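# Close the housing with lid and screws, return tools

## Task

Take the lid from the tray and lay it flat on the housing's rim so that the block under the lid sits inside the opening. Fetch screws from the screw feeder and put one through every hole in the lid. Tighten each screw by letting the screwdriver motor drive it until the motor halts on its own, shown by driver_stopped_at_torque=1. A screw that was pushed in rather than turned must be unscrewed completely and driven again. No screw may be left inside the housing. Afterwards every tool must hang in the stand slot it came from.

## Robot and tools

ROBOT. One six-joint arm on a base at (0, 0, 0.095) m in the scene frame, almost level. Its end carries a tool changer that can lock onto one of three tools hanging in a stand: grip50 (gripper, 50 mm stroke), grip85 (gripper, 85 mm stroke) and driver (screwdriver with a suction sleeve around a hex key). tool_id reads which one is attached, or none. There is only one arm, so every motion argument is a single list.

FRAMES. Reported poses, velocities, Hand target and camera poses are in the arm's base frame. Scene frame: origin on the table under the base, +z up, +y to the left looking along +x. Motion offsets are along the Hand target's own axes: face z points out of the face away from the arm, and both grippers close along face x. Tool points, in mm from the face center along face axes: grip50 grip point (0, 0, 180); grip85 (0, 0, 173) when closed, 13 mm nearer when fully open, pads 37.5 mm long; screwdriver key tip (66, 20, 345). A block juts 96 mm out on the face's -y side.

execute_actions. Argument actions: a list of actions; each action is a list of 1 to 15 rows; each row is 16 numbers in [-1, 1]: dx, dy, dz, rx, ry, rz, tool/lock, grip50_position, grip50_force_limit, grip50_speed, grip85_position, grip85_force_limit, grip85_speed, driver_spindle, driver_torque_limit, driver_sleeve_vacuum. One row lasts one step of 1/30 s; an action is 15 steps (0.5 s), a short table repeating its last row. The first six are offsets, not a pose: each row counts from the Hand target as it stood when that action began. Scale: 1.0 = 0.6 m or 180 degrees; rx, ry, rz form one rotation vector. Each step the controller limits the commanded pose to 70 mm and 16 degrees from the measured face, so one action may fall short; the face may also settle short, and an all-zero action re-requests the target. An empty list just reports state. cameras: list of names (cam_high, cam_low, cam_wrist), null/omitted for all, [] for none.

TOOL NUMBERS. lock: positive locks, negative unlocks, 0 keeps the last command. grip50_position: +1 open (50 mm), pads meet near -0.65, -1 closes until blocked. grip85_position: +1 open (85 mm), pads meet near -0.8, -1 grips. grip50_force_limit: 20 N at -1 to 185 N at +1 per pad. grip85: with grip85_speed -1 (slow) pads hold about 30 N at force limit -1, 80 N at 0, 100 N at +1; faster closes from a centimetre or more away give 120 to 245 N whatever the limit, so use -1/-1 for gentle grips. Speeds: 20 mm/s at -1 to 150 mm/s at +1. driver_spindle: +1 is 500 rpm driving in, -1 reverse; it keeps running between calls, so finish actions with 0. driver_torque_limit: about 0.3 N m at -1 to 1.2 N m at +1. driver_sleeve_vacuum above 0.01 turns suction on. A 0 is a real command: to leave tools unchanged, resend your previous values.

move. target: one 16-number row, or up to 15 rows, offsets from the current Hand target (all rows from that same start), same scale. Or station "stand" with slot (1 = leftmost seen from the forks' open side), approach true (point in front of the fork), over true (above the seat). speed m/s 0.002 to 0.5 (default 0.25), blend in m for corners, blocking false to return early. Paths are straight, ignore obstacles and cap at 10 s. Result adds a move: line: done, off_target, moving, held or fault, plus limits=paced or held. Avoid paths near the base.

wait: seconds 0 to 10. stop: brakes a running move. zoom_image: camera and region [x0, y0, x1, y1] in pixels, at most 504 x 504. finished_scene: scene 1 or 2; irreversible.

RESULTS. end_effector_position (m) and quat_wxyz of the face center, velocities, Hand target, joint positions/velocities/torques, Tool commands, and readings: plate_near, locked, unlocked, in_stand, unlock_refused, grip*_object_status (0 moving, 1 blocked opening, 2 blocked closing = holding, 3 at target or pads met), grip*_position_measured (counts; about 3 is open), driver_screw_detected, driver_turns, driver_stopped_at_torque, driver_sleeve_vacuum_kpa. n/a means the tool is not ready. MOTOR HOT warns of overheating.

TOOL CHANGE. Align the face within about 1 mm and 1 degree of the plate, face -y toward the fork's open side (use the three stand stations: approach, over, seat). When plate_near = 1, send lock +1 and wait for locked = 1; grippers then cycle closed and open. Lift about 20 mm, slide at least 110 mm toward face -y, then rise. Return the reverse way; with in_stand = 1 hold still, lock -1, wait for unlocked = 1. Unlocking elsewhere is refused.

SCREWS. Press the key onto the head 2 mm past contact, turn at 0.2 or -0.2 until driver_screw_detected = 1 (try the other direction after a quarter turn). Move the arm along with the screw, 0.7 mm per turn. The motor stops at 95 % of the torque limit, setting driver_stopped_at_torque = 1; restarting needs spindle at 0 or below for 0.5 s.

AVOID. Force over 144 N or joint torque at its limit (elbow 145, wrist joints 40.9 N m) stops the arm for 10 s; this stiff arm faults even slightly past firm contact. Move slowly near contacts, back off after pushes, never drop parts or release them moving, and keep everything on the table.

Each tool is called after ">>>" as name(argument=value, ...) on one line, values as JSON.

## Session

>>> execute_actions(actions=[])

Scene clock: 0.00 s.
end_effector_position=(+0.9645, -0.3483, +0.1152) locked=0 unlocked=1 plate_near=0 in_stand=0 unlock_refused=0 tool_id=none grip50_position_measured=n/a grip50_object_status=n/a grip85_position_measured=n/a grip85_object_status=n/a driver_sleeve_vacuum_kpa=n/a driver_screw_detected=n/a driver_stopped_at_torque=n/a driver_turns=n/a end_effector_quat_wxyz=(-0.072, +0.742, +0.656, +0.118)
Joint positions: [-0.431 0.964 0.986 0.291 1.242 -0.409]
Joint velocities: within noise
Joint torques (N m): no reading
Hand target: +0.9645, -0.3483, +0.1152; -0.072, +0.742, +0.656, +0.118
Tool commands: tool/lock=+0.0 tool/grip50_position=+1.0 tool/grip50_force_limit=+1.0 tool/grip50_speed=+1.0 tool/grip85_position=+1.0 tool/grip85_force_limit=+1.0 tool/grip85_speed=+1.0 tool/driver_spindle=+0.0 tool/driver_torque_limit=-1.0 tool/driver_sleeve_vacuum=+0.0

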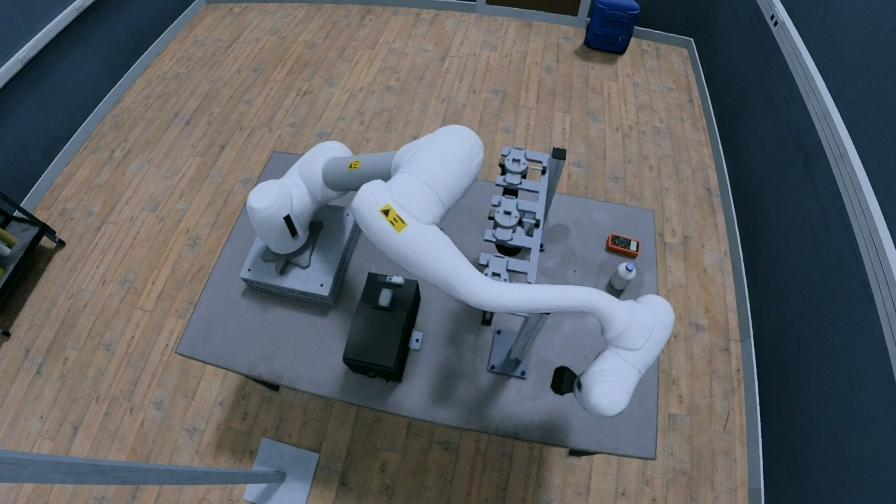

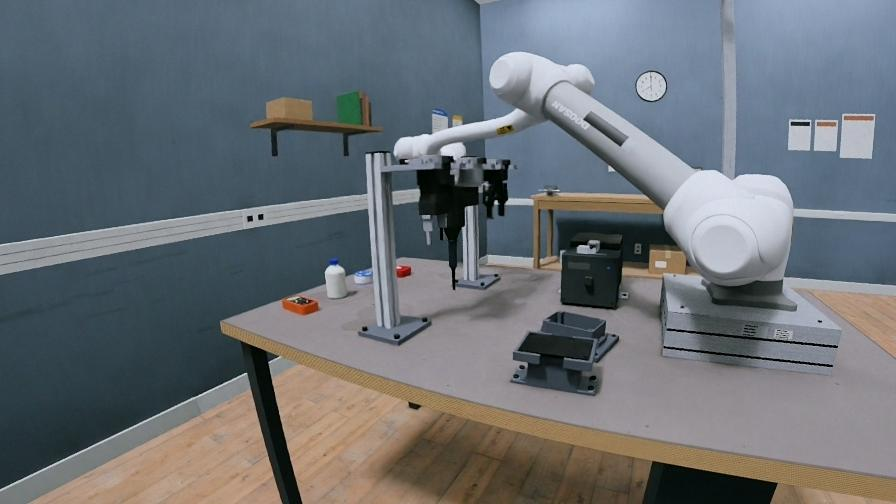

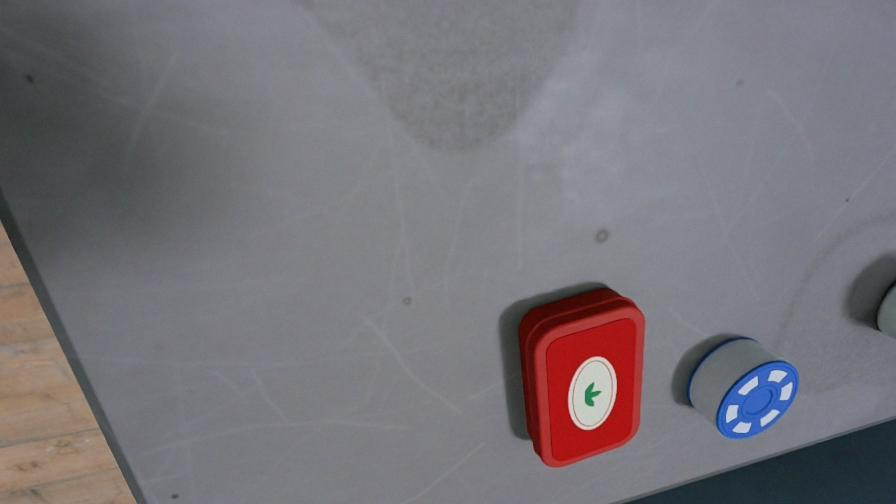

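>>> zoom_image(camera="cam_high", region=[420, 130, 680, 430])

>>> zoom_image(camera="cam_low", region=[360, 130, 660, 410])

Scaled by 1.680 from the camera's 896x504 image, which has a finer 1280x720 frame.

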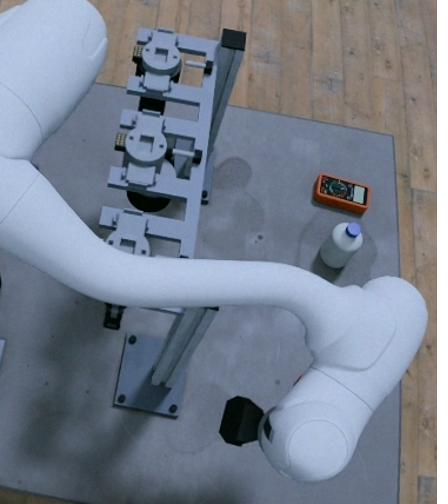

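Scaled by 1.680 from the camera's 896x504 image, which has a finer 1280x720 frame.

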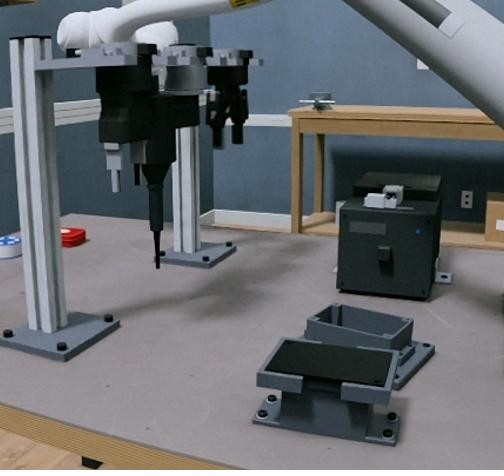

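>>> move(target=[[0.1573,0.028,-0.561,0,0,0,0,1,-1,-1,1,-0.1,-1,0,0,0],[0.2428,-0.757,-0.637,0,0,0,0,1,-1,-1,1,-0.1,-1,0,0,0]], speed=[0.25,0.25], blend=[0.05,0])

Scene clock: 4.27 s.
end_effector_position=(+0.5001, -0.2500, +0.5001) locked=0 unlocked=1 plate_near=0 in_stand=0 unlock_refused=0 tool_id=none grip50_position_measured=n/a grip50_object_status=n/a grip85_position_measured=n/a grip85_object_status=n/a driver_sleeve_vacuum_kpa=n/a driver_screw_detected=n/a driver_stopped_at_torque=n/a driver_turns=n/a end_effector_quat_wxyz=(-0.072, +0.742, +0.656, +0.118)
Joint positions: [-0.615 0.027 1.702 0.264 1.503 -0.521]
Joint velocities: within noise
Joint torques (N m): [1.59 -43.93 -42.19 4.89 0.79 0.03]
Hand target: +0.5000, -0.2500, +0.5002; -0.072, +0.742, +0.656, +0.118
Off the commanded pose: 0.000 m, 0 deg.
move: done

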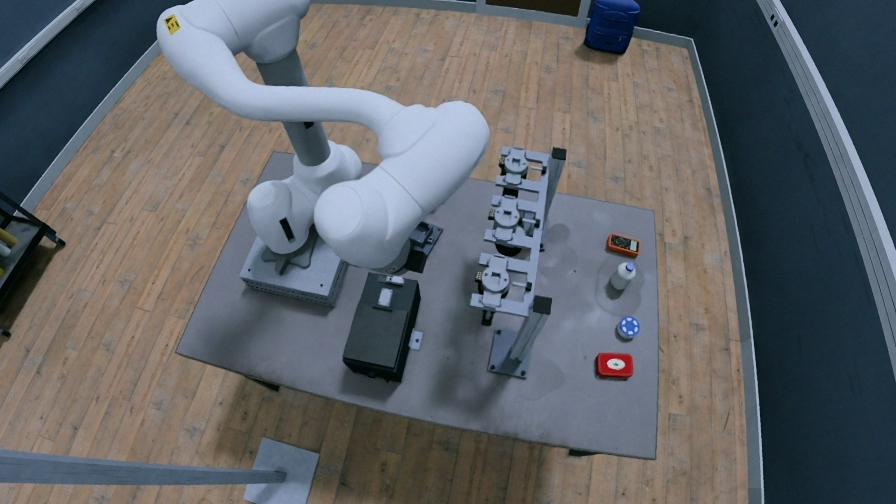

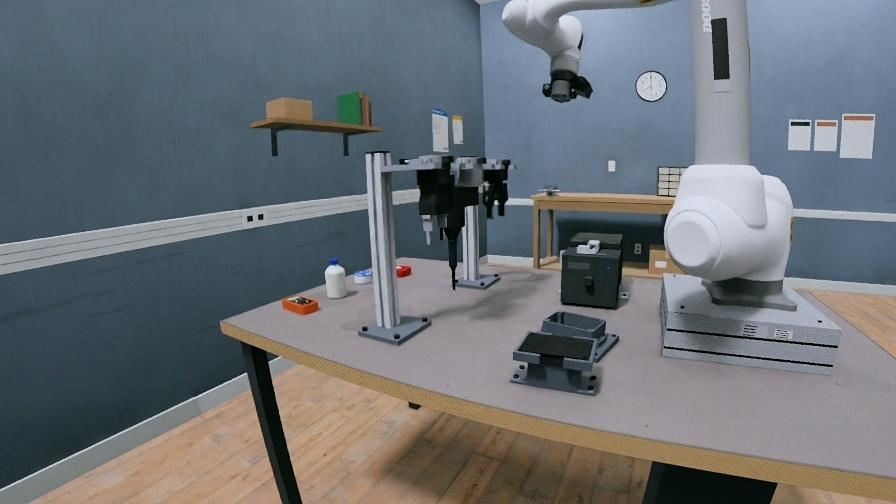

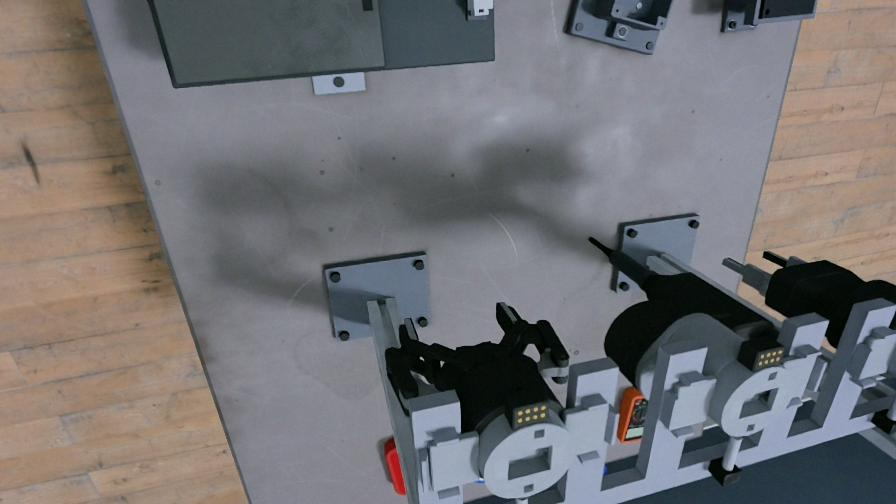

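>>> move(station="stand", slot=3, approach=true, speed=0.2, cameras=["cam_wrist"])

>>> move(station="stand", slot=3, over=true, speed=0.15, cameras=[])

>>> move(station="stand", slot=3, speed=0.03, cameras=[])

Scene clock: 5.90 s.
end_effector_position=(+0.5488, -0.1629, +0.3320) locked=0 unlocked=1 plate_near=0 in_stand=0 unlock_refused=0 tool_id=none grip50_position_measured=n/a grip50_object_status=n/a grip85_position_measured=n/a grip85_object_status=n/a driver_sleeve_vacuum_kpa=n/a driver_screw_detected=n/a driver_stopped_at_torque=n/a driver_turns=n/a end_effector_quat_wxyz=(+0.001, +0.724, +0.690, -0.008)
Joint positions: [-0.344 0.114 1.911 -0.017 1.123 -0.288]
Joint velocities: within noise
Joint torques (N m): [1.57 -49.01 -38.86 3.76 0.46 -0.03]
Hand target: +0.5488, -0.1629, +0.3320; +0.001, +0.724, +0.690, -0.008
Tool commands: tool/lock=+0.0 tool/grip50_position=+1.0 tool/grip50_force_limit=-1.0 tool/grip50_speed=-1.0 tool/grip85_position=+1.0 tool/grip85_force_limit=-0.1 tool/grip85_speed=-1.0 tool/driver_spindle=+0.0 tool/driver_torque_limit=+0.0 tool/driver_sleeve_vacuum=+0.0
Off the commanded pose: 0.000 m, 0 deg.
move: done; to station stand, slot 3, approach point
Images, in order (width x height): cam_wrist 896x504.

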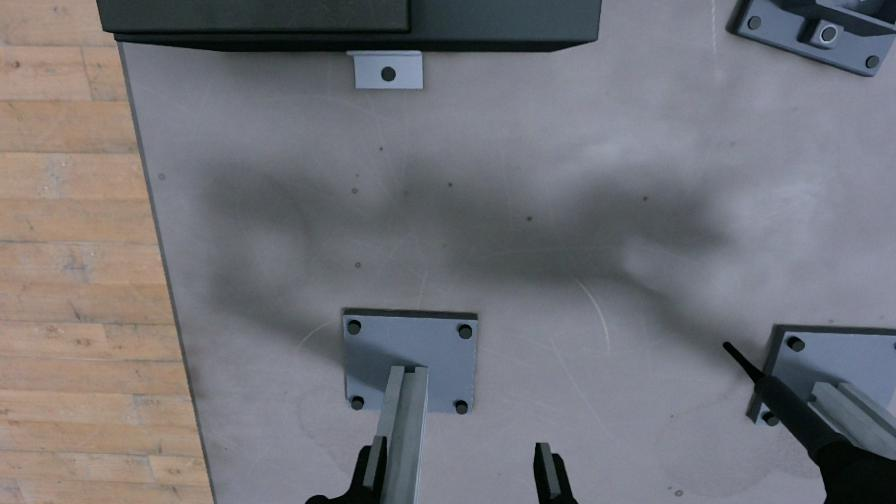

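Scene clock: 7.17 s.
end_effector_position=(+0.6886, -0.1696, +0.3305) locked=0 unlocked=1 plate_near=0 in_stand=0 unlock_refused=0 tool_id=none grip50_position_measured=n/a grip50_object_status=n/a grip85_position_measured=n/a grip85_object_status=n/a driver_sleeve_vacuum_kpa=n/a driver_screw_detected=n/a driver_stopped_at_torque=n/a driver_turns=n/a end_effector_quat_wxyz=(+0.001, +0.724, +0.690, -0.008)
Joint positions: [-0.286 0.32 1.653 -0.016 1.174 -0.232]
Joint velocities: within noise
Joint torques (N m): [2.21 -71.02 -39.64 3.8 0.46 -0.03]
Hand target: +0.6886, -0.1697, +0.3305; +0.001, +0.724, +0.690, -0.008
Tool commands: tool/lock=+0.0 tool/grip50_position=+1.0 tool/grip50_force_limit=-1.0 tool/grip50_speed=-1.0 tool/grip85_position=+1.0 tool/grip85_force_limit=-0.1 tool/grip85_speed=-1.0 tool/driver_spindle=+0.0 tool/driver_torque_limit=+0.0 tool/driver_sleeve_vacuum=+0.0
Off the commanded pose: 0.000 m, 0 deg.
move: done; to station stand, slot 3, over the seat
No camera images: "cameras" was empty.

Scene clock: 8.17 s.
end_effector_position=(+0.6884, -0.1699, +0.3085) locked=0 unlocked=1 plate_near=1 in_stand=1 unlock_refused=0 tool_id=none grip50_position_measured=n/a grip50_object_status=n/a grip85_position_measured=n/a grip85_object_status=n/a driver_sleeve_vacuum_kpa=n/a driver_screw_detected=n/a driver_stopped_at_torque=n/a driver_turns=n/a end_effector_quat_wxyz=(+0.001, +0.724, +0.690, -0.008)
Joint positions: [-0.287 0.335 1.676 -0.016 1.137 -0.231]
Joint velocities: within noise
Joint torques (N m): [1.9 -63.45 -34.07 3.52 0.27 0.07]
Hand target: +0.6883, -0.1699, +0.3085; +0.001, +0.724, +0.690, -0.008
Tool commands: tool/lock=+0.0 tool/grip50_position=+1.0 tool/grip50_force_limit=-1.0 tool/grip50_speed=-1.0 tool/grip85_position=+1.0 tool/grip85_force_limit=-0.1 tool/grip85_speed=-1.0 tool/driver_spindle=+0.0 tool/driver_torque_limit=+0.0 tool/driver_sleeve_vacuum=+0.0
Off the commanded pose: 0.000 m, 0 deg.
move: done; to station stand, slot 3
No camera images: "cameras" was empty.

>>> execute_actions(actions=[[[0,0,0,0,0,0,1,1,-1,-1,1,-0.1,-1,0,0,0]],[[0,0,0,0,0,0,1,1,-1,-1,1,-0.1,-1,0,0,0]]], cameras=[])

>>> wait(seconds=0.3, cameras=[])

Scene clock: 9.53 s.
end_effector_position=(+0.6883, -0.1699, +0.3085) locked=1 unlocked=0 plate_near=1 in_stand=1 unlock_refused=0 tool_id=grip85 grip50_position_measured=n/a grip50_object_status=n/a grip85_position_measured=n/a grip85_object_status=n/a driver_sleeve_vacuum_kpa=n/a driver_screw_detected=n/a driver_stopped_at_torque=n/a driver_turns=n/a end_effector_quat_wxyz=(+0.001, +0.724, +0.690, -0.008)
Joint positions: [-0.287 0.335 1.676 -0.016 1.137 -0.231]
Joint velocities: within noise
Joint torques (N m): [2.32 -61.36 -31.87 2.82 -0.13 0]
Hand target: +0.6883, -0.1699, +0.3085; +0.001, +0.724, +0.690, -0.008
Tool commands: tool/lock=+0.0 tool/grip50_position=+1.0 tool/grip50_force_limit=-1.0 tool/grip50_speed=-1.0 tool/grip85_position=+1.0 tool/grip85_force_limit=-0.1 tool/grip85_speed=-1.0 tool/driver_spindle=+0.0 tool/driver_torque_limit=+0.0 tool/driver_sleeve_vacuum=+0.0
Off the commanded pose: 0.000 m, 0 deg.
Step readings (end_effector_position):
0: (+0.6884, -0.1699, +0.3085)
1: (+0.6884, -0.1699, +0.3085)
2: (+0.6884, -0.1699, +0.3085)
4: (+0.6884, -0.1699, +0.3085)
8: (+0.6883, -0.1699, +0.3085)
15: (+0.6883, -0.1699, +0.3085)
16: (+0.6883, -0.1699, +0.3085)
17: (+0.6883, -0.1699, +0.3085)
19: (+0.6883, -0.1699, +0.3085)
23: (+0.6883, -0.1699, +0.3085)
30: (+0.6883, -0.1699, +0.3085)
No camera images: "cameras" was empty.

Scene clock: 9.83 s.
end_effector_position=(+0.6883, -0.1699, +0.3085) locked=1 unlocked=0 plate_near=1 in_stand=1 unlock_refused=0 tool_id=grip85 grip50_position_measured=n/a grip50_object_status=n/a grip85_position_measured=n/a grip85_object_status=n/a driver_sleeve_vacuum_kpa=n/a driver_screw_detected=n/a driver_stopped_at_torque=n/a driver_turns=n/a end_effector_quat_wxyz=(+0.001, +0.724, +0.690, -0.008)
Joint positions: [-0.287 0.335 1.676 -0.016 1.137 -0.231]
Joint velocities: within noise
Joint torques (N m): [2.28 -61.41 -31.96 2.96 -0.2 0]
Hand target: +0.6883, -0.1699, +0.3085; +0.001, +0.724, +0.690, -0.008
Tool commands: tool/lock=+0.0 tool/grip50_position=+1.0 tool/grip50_force_limit=-1.0 tool/grip50_speed=-1.0 tool/grip85_position=+1.0 tool/grip85_force_limit=-0.1 tool/grip85_speed=-1.0 tool/driver_spindle=+0.0 tool/driver_torque_limit=+0.0 tool/driver_sleeve_vacuum=+0.0
Off the commanded pose: 0.000 m, 0 deg.
wait: 0.30 s; at rest by 0.17 s
No camera images: "cameras" was empty.

>>> move(station="stand", slot=3, over=true, speed=0.06, cameras=[])

>>> move(station="stand", slot=3, approach=true, speed=0.2, cameras=[])

>>> move(target=[[0,0,-0.2,0,0,0,0,1,-1,-1,1,-0.1,-1,0,0,0],[0.5557,-0.2785,-0.2847,0,0,0,0,1,-1,-1,1,-0.1,-1,0,0,0]], speed=[0.25,0.25], blend=[0.05,0])

Scene clock: 11.07 s.
end_effector_position=(+0.6886, -0.1697, +0.3305) locked=1 unlocked=0 plate_near=1 in_stand=0 unlock_refused=0 tool_id=grip85 grip50_position_measured=n/a grip50_object_status=n/a grip85_position_measured=n/a grip85_object_status=n/a driver_sleeve_vacuum_kpa=n/a driver_screw_detected=n/a driver_stopped_at_torque=n/a driver_turns=n/a end_effector_quat_wxyz=(+0.001, +0.724, +0.690, -0.008)
Joint positions: [-0.286 0.321 1.653 -0.016 1.174 -0.232]
Joint velocities: within noise
Joint torques (N m): [2.13 -80.03 -46.34 3.85 0.46 0.01]
Hand target: +0.6886, -0.1697, +0.3305; +0.001, +0.724, +0.690, -0.008
Tool commands: tool/lock=+0.0 tool/grip50_position=+1.0 tool/grip50_force_limit=-1.0 tool/grip50_speed=-1.0 tool/grip85_position=+1.0 tool/grip85_force_limit=-0.1 tool/grip85_speed=-1.0 tool/driver_spindle=+0.0 tool/driver_torque_limit=+0.0 tool/driver_sleeve_vacuum=+0.0
Off the commanded pose: 0.000 m, 0 deg.
move: done; to station stand, slot 3, over the seat
No camera images: "cameras" was empty.

Scene clock: 12.13 s.
end_effector_position=(+0.5489, -0.1629, +0.3320) locked=1 unlocked=0 plate_near=1 in_stand=0 unlock_refused=0 tool_id=grip85 grip50_position_measured=n/a grip50_object_status=n/a grip85_position_measured=n/a grip85_object_status=n/a driver_sleeve_vacuum_kpa=n/a driver_screw_detected=n/a driver_stopped_at_torque=n/a driver_turns=n/a end_effector_quat_wxyz=(+0.001, +0.724, +0.690, -0.008)
Joint positions: [-0.344 0.114 1.911 -0.017 1.123 -0.288]
Joint velocities: within noise
Joint torques (N m): [1.55 -56.19 -45.33 3.81 0.47 0]
Hand target: +0.5488, -0.1629, +0.3320; +0.001, +0.724, +0.690, -0.008
Tool commands: tool/lock=+0.0 tool/grip50_position=+1.0 tool/grip50_force_limit=-1.0 tool/grip50_speed=-1.0 tool/grip85_position=+1.0 tool/grip85_force_limit=-0.1 tool/grip85_speed=-1.0 tool/driver_spindle=+0.0 tool/driver_torque_limit=+0.0 tool/driver_sleeve_vacuum=+0.0
Off the commanded pose: 0.000 m, 0 deg.
move: done; to station stand, slot 3, approach point
No camera images: "cameras" was empty.

Scene clock: 14.53 s.
end_effector_position=(+0.3998, +0.1803, +0.5001) locked=1 unlocked=0 plate_near=1 in_stand=0 unlock_refused=0 tool_id=grip85 grip50_position_measured=n/a grip50_object_status=n/a grip85_position_measured=3 grip85_object_status=3 driver_sleeve_vacuum_kpa=n/a driver_screw_detected=n/a driver_stopped_at_torque=n/a driver_turns=n/a end_effector_quat_wxyz=(+0.001, +0.724, +0.690, -0.008)
Joint positions: [0.349 -0.186 1.883 -0.008 1.459 0.398]
Joint velocities: within noise
Joint torques (N m): [1.52 -26.32 -49.87 4.23 0.44 -0.05]
Hand target: +0.3998, +0.1804, +0.5001; +0.001, +0.724, +0.690, -0.008
Off the commanded pose: 0.000 m, 0 deg.
move: done

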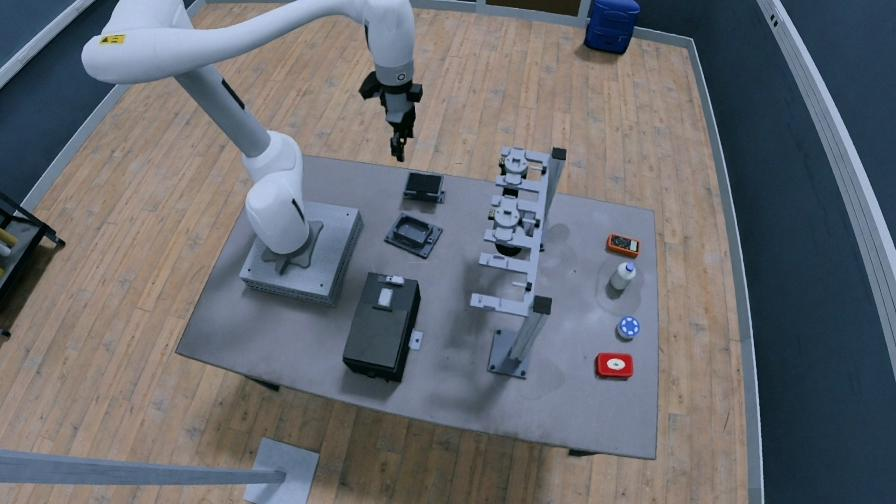

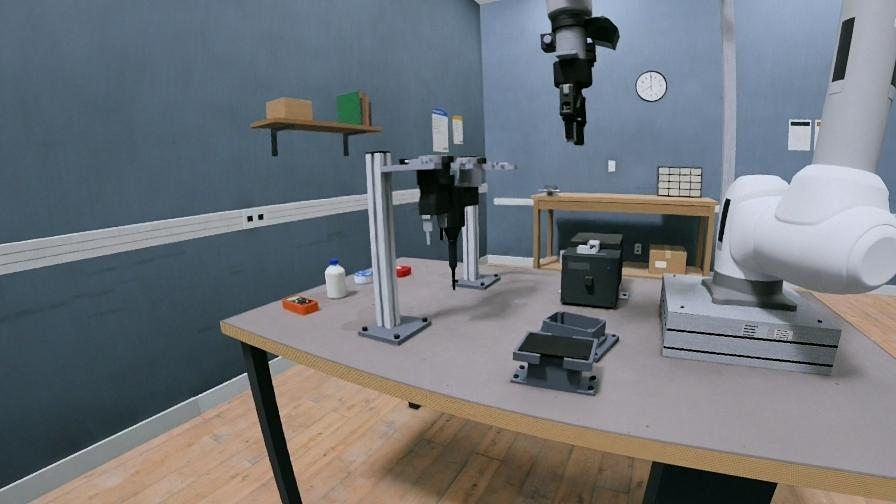

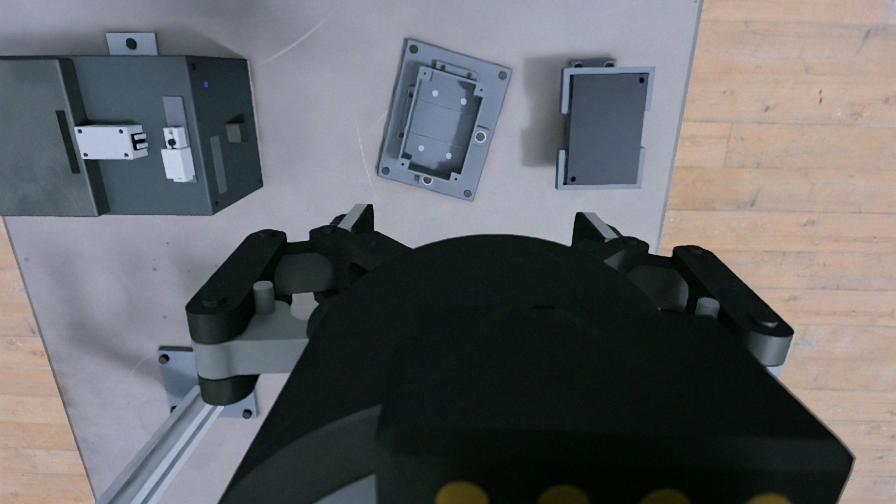

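>>> zoom_image(camera="cam_wrist", region=[530, 40, 680, 200])

>>> zoom_image(camera="cam_wrist", region=[365, 30, 525, 210])

>>> zoom_image(camera="cam_low", region=[500, 300, 640, 400])

Scaled by 3.150 from the camera's 896x504 image, which has a finer 1280x720 frame.

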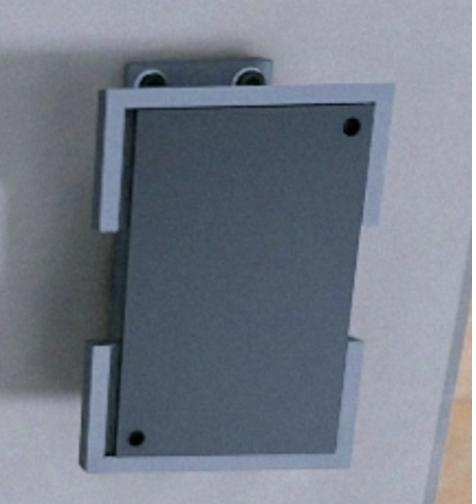

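Scaled by 2.800 from the camera's 896x504 image, which has a finer 1280x720 frame.

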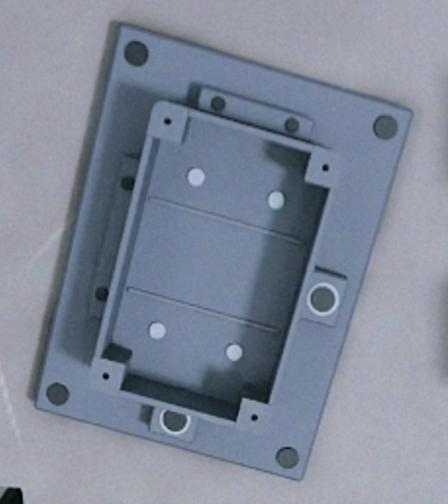

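Scaled by 3.600 from the camera's 896x504 image, which has a finer 1280x720 frame.

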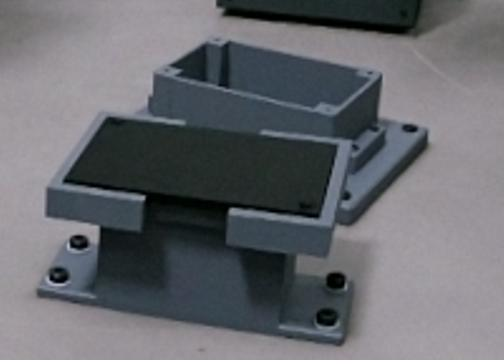

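>>> zoom_image(camera="cam_wrist", region=[548, 105, 598, 155])

>>> zoom_image(camera="cam_wrist", region=[618, 105, 668, 155])

Scaled by 10.080 from the camera's 896x504 image, which has a finer 1280x720 frame.

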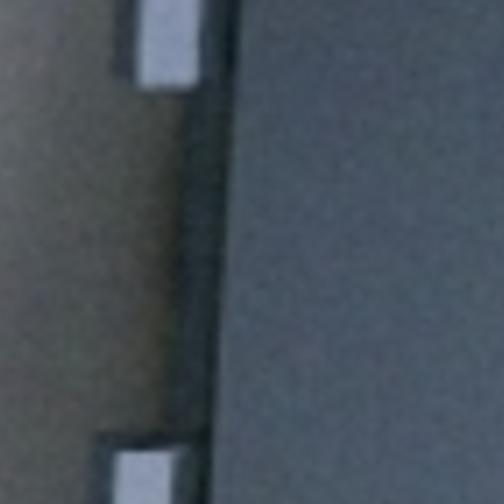

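Scaled by 10.080 from the camera's 896x504 image, which has a finer 1280x720 frame.

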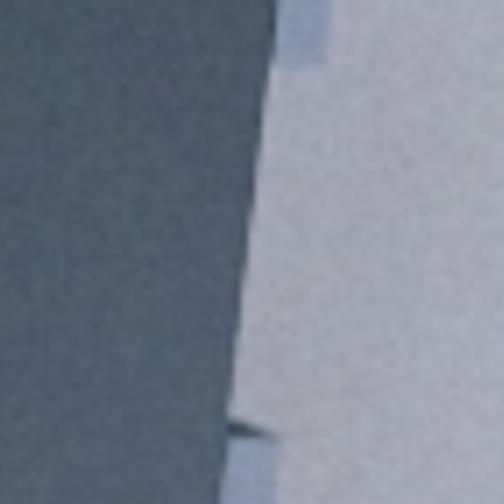

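>>> move(target=[0.264,-0.0137,0.2833,0,0,-0.0161,0,1,-1,-1,1,-0.1,-1,0,0,0], speed=0.2)

>>> zoom_image(camera="cam_wrist", region=[340, 20, 600, 280])

Scene clock: 18.03 s.
end_effector_position=(+0.3974, +0.3368, +0.3281) locked=1 unlocked=0 plate_near=1 in_stand=0 unlock_refused=0 tool_id=grip85 grip50_position_measured=n/a grip50_object_status=n/a grip85_position_measured=3 grip85_object_status=3 driver_sleeve_vacuum_kpa=n/a driver_screw_detected=n/a driver_stopped_at_torque=n/a driver_turns=n/a end_effector_quat_wxyz=(+0.001, +0.706, +0.708, -0.008)
Joint positions: [0.638 0.039 2 -0.004 1.118 0.638]
Joint velocities: within noise
Joint torques (N m): [0.67 -46.45 -45.76 3.85 0.57 0.01]
Hand target: +0.3975, +0.3369, +0.3281; +0.001, +0.706, +0.708, -0.008
Off the commanded pose: 0.000 m, 0 deg.
move: done

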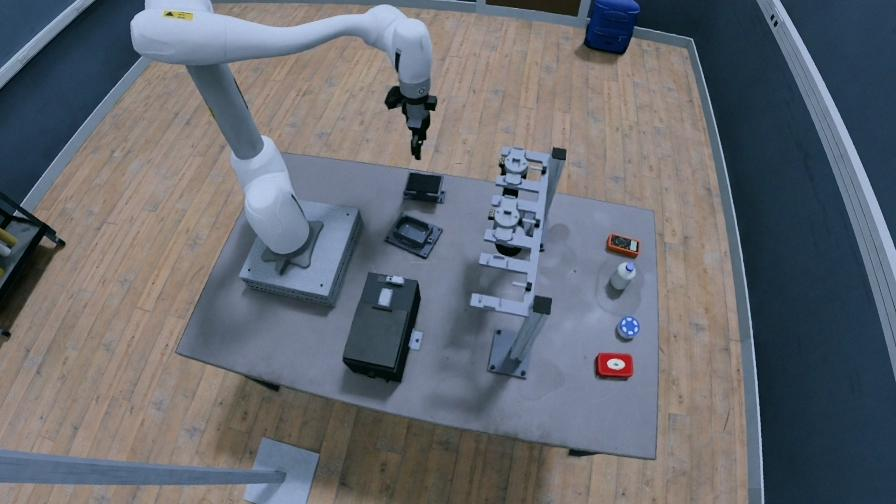

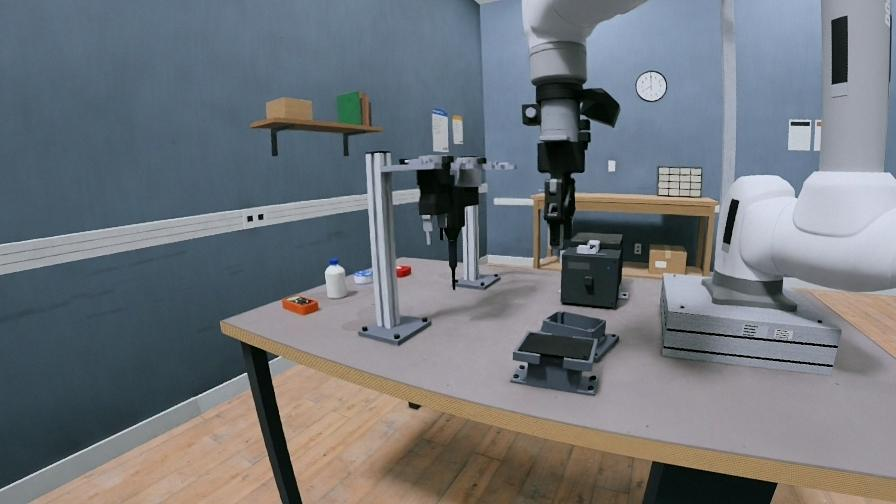

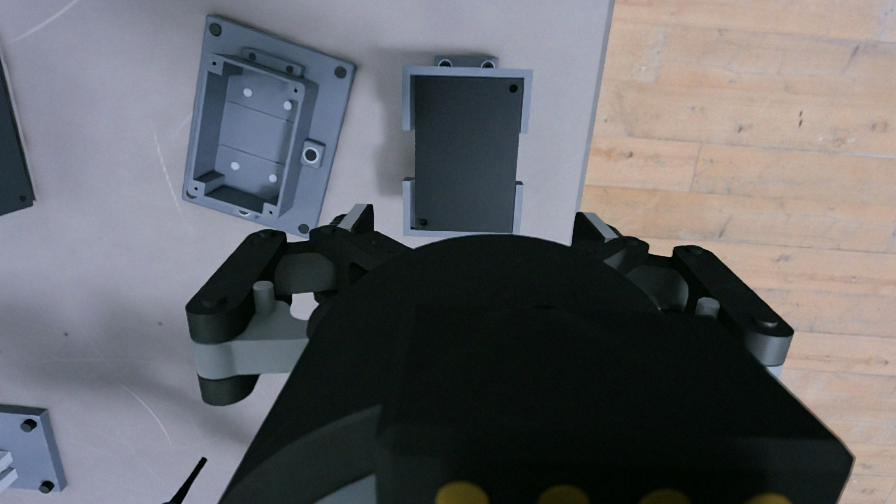

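Scaled by 1.938 from the camera's 896x504 image, which has a finer 1280x720 frame.

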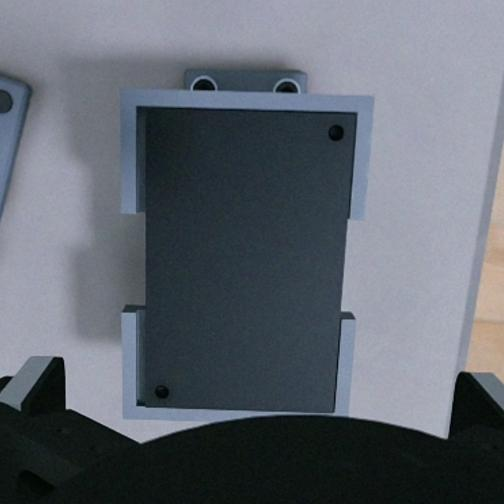

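>>> execute_actions(actions=[], cameras=["cam_wrist", "cam_high"])

Scene clock: 19.07 s.
end_effector_position=(+0.3975, +0.3369, +0.3281) locked=1 unlocked=0 plate_near=1 in_stand=0 unlock_refused=0 tool_id=grip85 grip50_position_measured=n/a grip50_object_status=n/a grip85_position_measured=3 grip85_object_status=3 driver_sleeve_vacuum_kpa=n/a driver_screw_detected=n/a driver_stopped_at_torque=n/a driver_turns=n/a end_effector_quat_wxyz=(+0.001, +0.706, +0.708, -0.008)
Joint positions: [0.638 0.039 2 -0.004 1.118 0.638]
Joint velocities: within noise
Joint torques (N m): [0.6 -46.34 -45.26 3.87 0.42 -0.04]
Hand target: +0.3975, +0.3369, +0.3281; +0.001, +0.706, +0.708, -0.008
Tool commands: tool/lock=+0.0 tool/grip50_position=+1.0 tool/grip50_force_limit=-1.0 tool/grip50_speed=-1.0 tool/grip85_position=+1.0 tool/grip85_force_limit=-0.1 tool/grip85_speed=-1.0 tool/driver_spindle=+0.0 tool/driver_torque_limit=+0.0 tool/driver_sleeve_vacuum=+0.0
Off the commanded pose: 0.000 m, 0 deg.
Images, in order (width x height): cam_high 896x504, cam_wrist 896x504.

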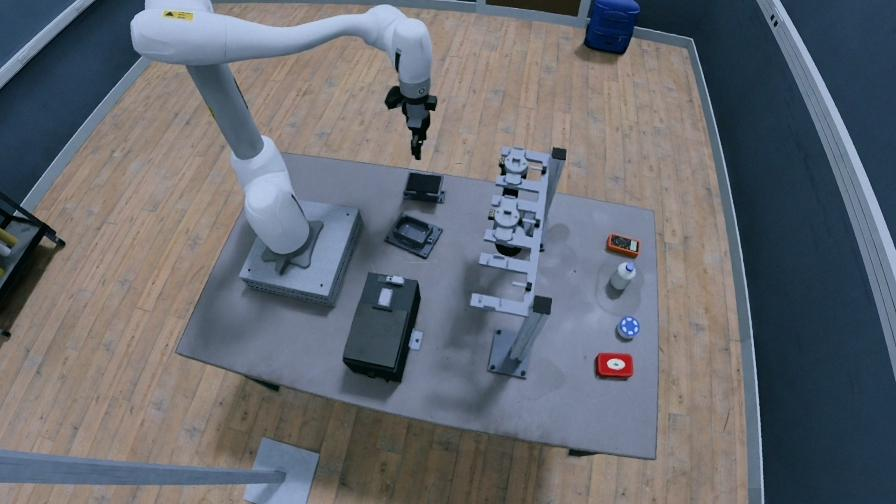

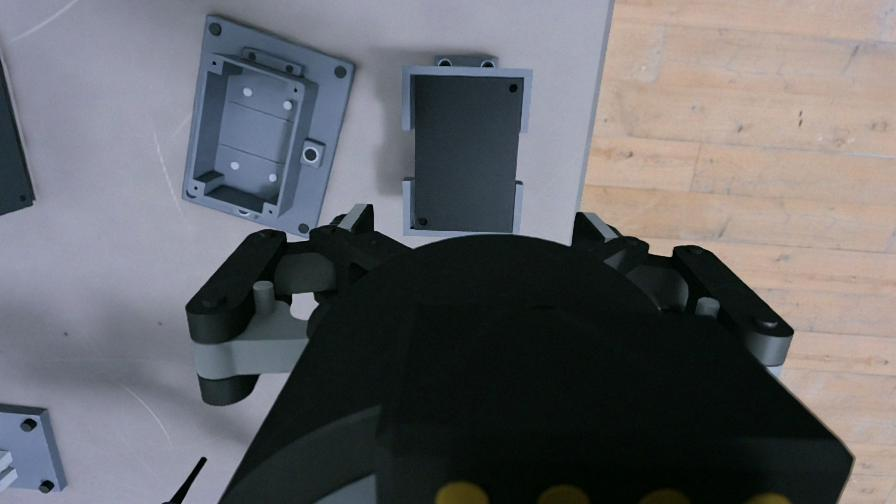

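>>> zoom_image(camera="cam_wrist", region=[380, 50, 560, 250])

Scaled by 2.520 from the camera's 896x504 image, which has a finer 1280x720 frame.

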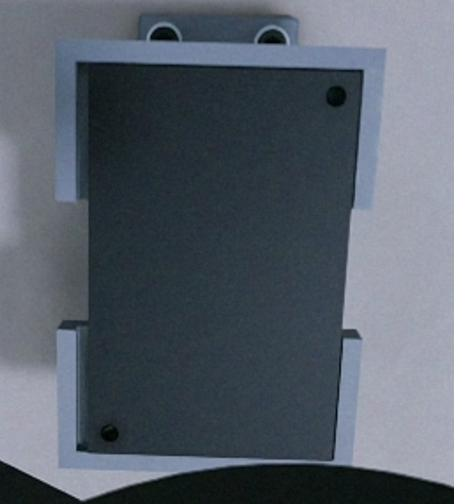

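>>> move(target=[[0,-0.0017,0.27,0,0,0,0,1,-1,-1,1,-0.1,-1,0,0,0],[0,-0.0017,0.3118,0,0,0,0,1,-1,-1,1,-0.1,-1,0,0,0]], speed=[0.15,0.03], blend=[0.005,0])

Scene clock: 22.53 s.
end_effector_position=(+0.3945, +0.3345, +0.1411) locked=1 unlocked=0 plate_near=1 in_stand=0 unlock_refused=0 tool_id=grip85 grip50_position_measured=n/a grip50_object_status=n/a grip85_position_measured=3 grip85_object_status=3 driver_sleeve_vacuum_kpa=n/a driver_screw_detected=n/a driver_stopped_at_torque=n/a driver_turns=n/a end_effector_quat_wxyz=(+0.001, +0.706, +0.708, -0.008)
Joint positions: [0.638 0.247 2.177 -0.006 0.733 0.64]
Joint velocities: within noise
Joint torques (N m): [0.47 -57.69 -33.45 2.79 0.5 -0.05]
Hand target: +0.3945, +0.3345, +0.1411; +0.001, +0.706, +0.708, -0.008
Off the commanded pose: 0.000 m, 0 deg.
move: done

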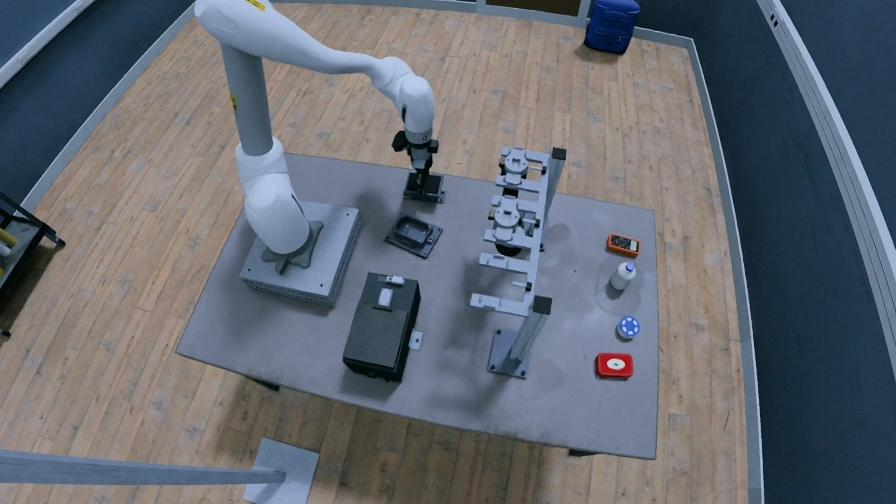

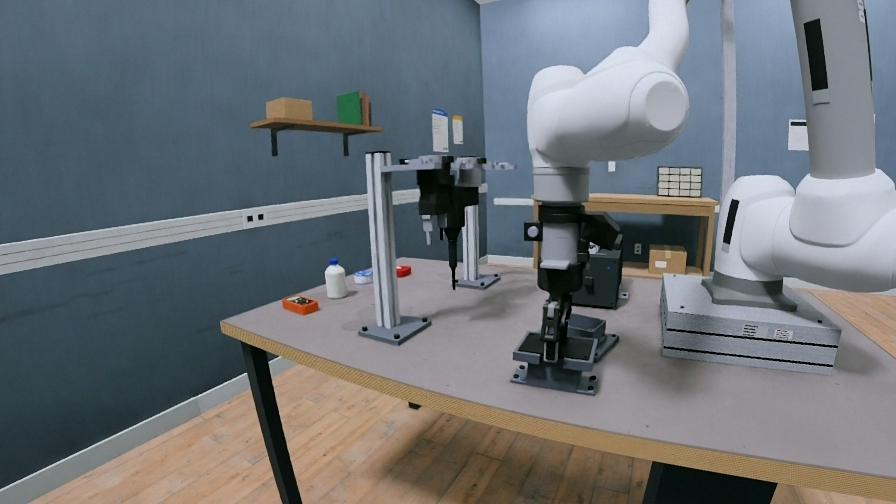

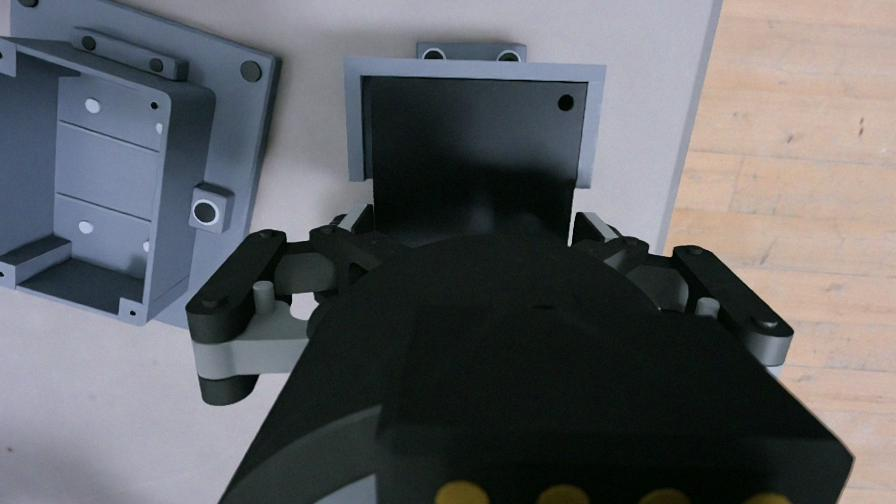

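>>> zoom_image(camera="cam_wrist", region=[340, 40, 620, 260])

>>> zoom_image(camera="cam_low", region=[500, 280, 630, 400])

Scaled by 1.800 from the camera's 896x504 image, which has a finer 1280x720 frame.

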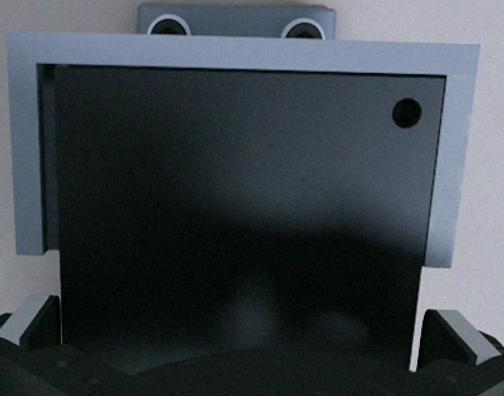

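Scaled by 3.877 from the camera's 896x504 image, which has a finer 1280x720 frame.

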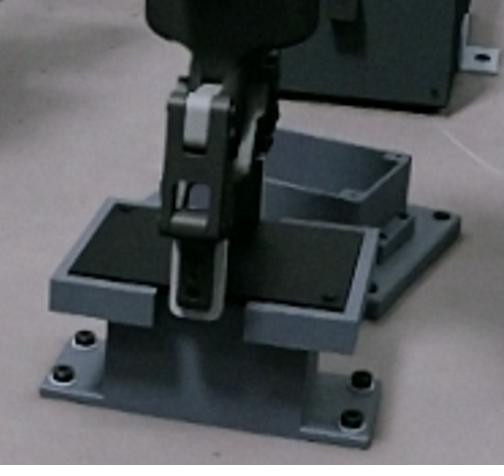

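>>> execute_actions(actions=[[[0,0,0.0015,0,0,0,0,1,-1,-1,1,-0.1,-1,0,0,0]],[[0,0,0,0,0,0,0,1,-1,-1,-1,-0.1,-1,0,0,0]],[[0,0,0,0,0,0,0,1,-1,-1,-1,-0.1,-1,0,0,0]]], cameras=["cam_wrist"])

Scene clock: 24.97 s.
end_effector_position=(+0.3945, +0.3345, +0.1402) locked=1 unlocked=0 plate_near=1 in_stand=0 unlock_refused=0 tool_id=grip85 grip50_position_measured=n/a grip50_object_status=n/a grip85_position_measured=22 grip85_object_status=2 driver_sleeve_vacuum_kpa=n/a driver_screw_detected=n/a driver_stopped_at_torque=n/a driver_turns=n/a end_effector_quat_wxyz=(+0.001, +0.706, +0.708, -0.008)
Joint positions: [0.638 0.248 2.178 -0.006 0.732 0.64]
Joint velocities: within noise
Joint torques (N m): [2.36 -44.69 -29.15 4.04 -2.79 0.1]
Hand target: +0.3945, +0.3345, +0.1402; +0.001, +0.706, +0.708, -0.008
Off the commanded pose: 0.000 m, 0 deg.
Step readings (end_effector_position):
0: (+0.3945, +0.3345, +0.1411)
1: (+0.3945, +0.3345, +0.1411)
2: (+0.3945, +0.3345, +0.1407)
4: (+0.3945, +0.3345, +0.1402)
8: (+0.3945, +0.3345, +0.1402)
15: (+0.3945, +0.3345, +0.1402)
16: (+0.3945, +0.3345, +0.1402)
17: (+0.3945, +0.3345, +0.1402)
19: (+0.3945, +0.3345, +0.1402)
23: (+0.3945, +0.3345, +0.1402)
30: (+0.3945, +0.3345, +0.1402)
31: (+0.3945, +0.3345, +0.1402)
32: (+0.3945, +0.3345, +0.1402)
34: (+0.3945, +0.3345, +0.1402)
38: (+0.3945, +0.3345, +0.1402)
45: (+0.3945, +0.3345, +0.1402)
Images, in order (width x height): cam_wrist 896x504.

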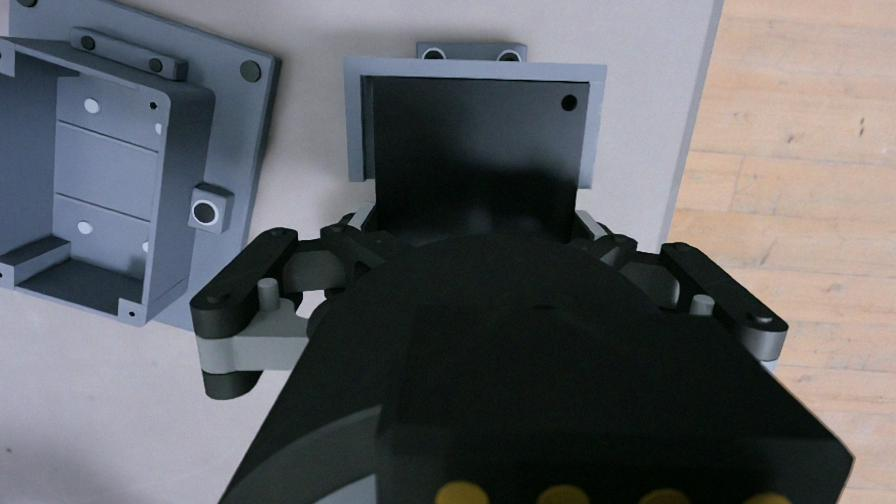

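>>> move(target=[[0,0,-0.05,0,0,0,0,1,-1,-1,-1,-0.1,-1,0,0,0],[0,0,-0.17,0,0,0,0,1,-1,-1,-1,-0.1,-1,0,0,0]], speed=[0.04,0.12], blend=[0.005,0])

Scene clock: 26.73 s.
end_effector_position=(+0.3956, +0.3358, +0.2421) locked=1 unlocked=0 plate_near=1 in_stand=0 unlock_refused=0 tool_id=grip85 grip50_position_measured=n/a grip50_object_status=n/a grip85_position_measured=22 grip85_object_status=2 driver_sleeve_vacuum_kpa=n/a driver_screw_detected=n/a driver_stopped_at_torque=n/a driver_turns=n/a end_effector_quat_wxyz=(+0.001, +0.706, +0.708, -0.008)
Joint positions: [0.639 0.118 2.094 -0.005 0.945 0.639]
Joint velocities: within noise
Joint torques (N m): [0.85 -51.1 -41.53 3.42 0.45 -0.05]
Hand target: +0.3956, +0.3358, +0.2422; +0.001, +0.706, +0.708, -0.008
Off the commanded pose: 0.000 m, 0 deg.
move: done

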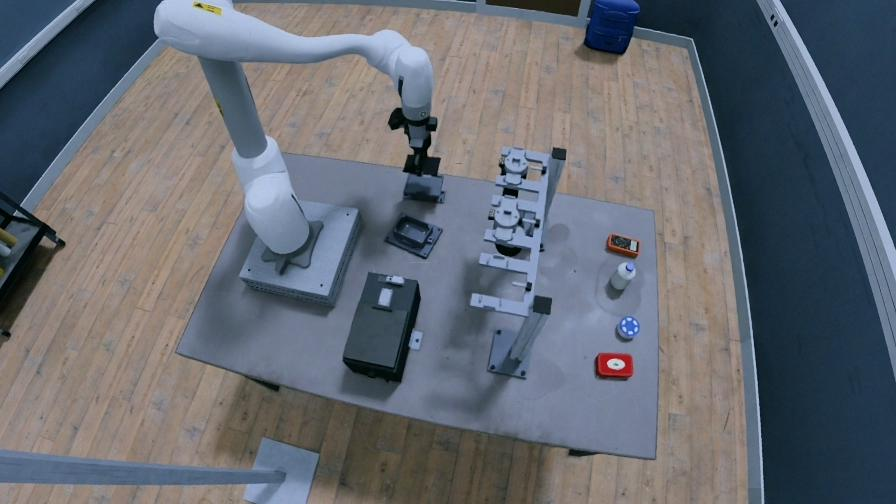

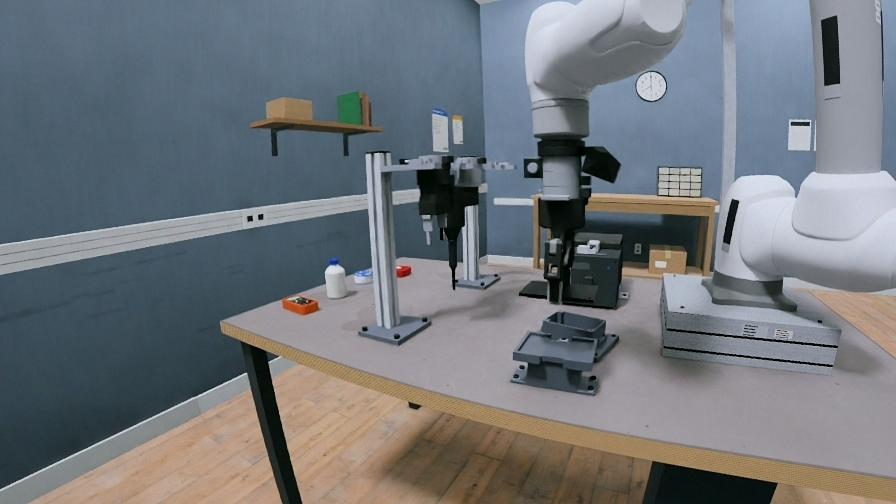

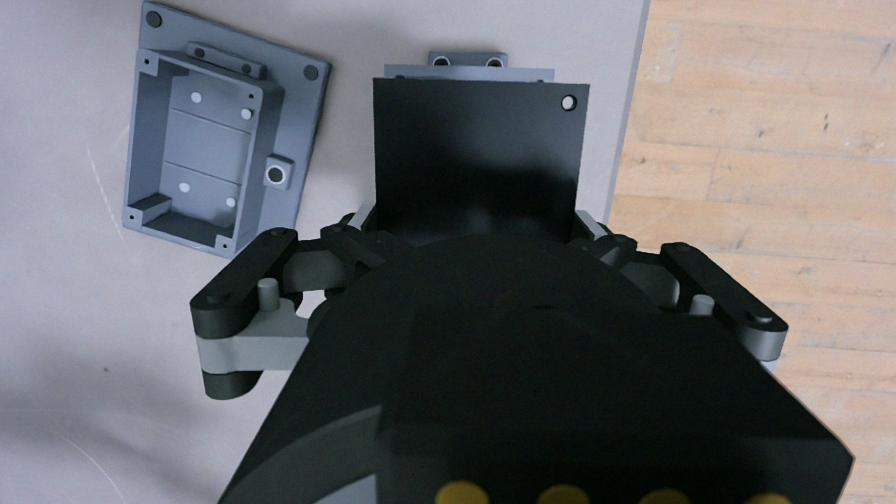

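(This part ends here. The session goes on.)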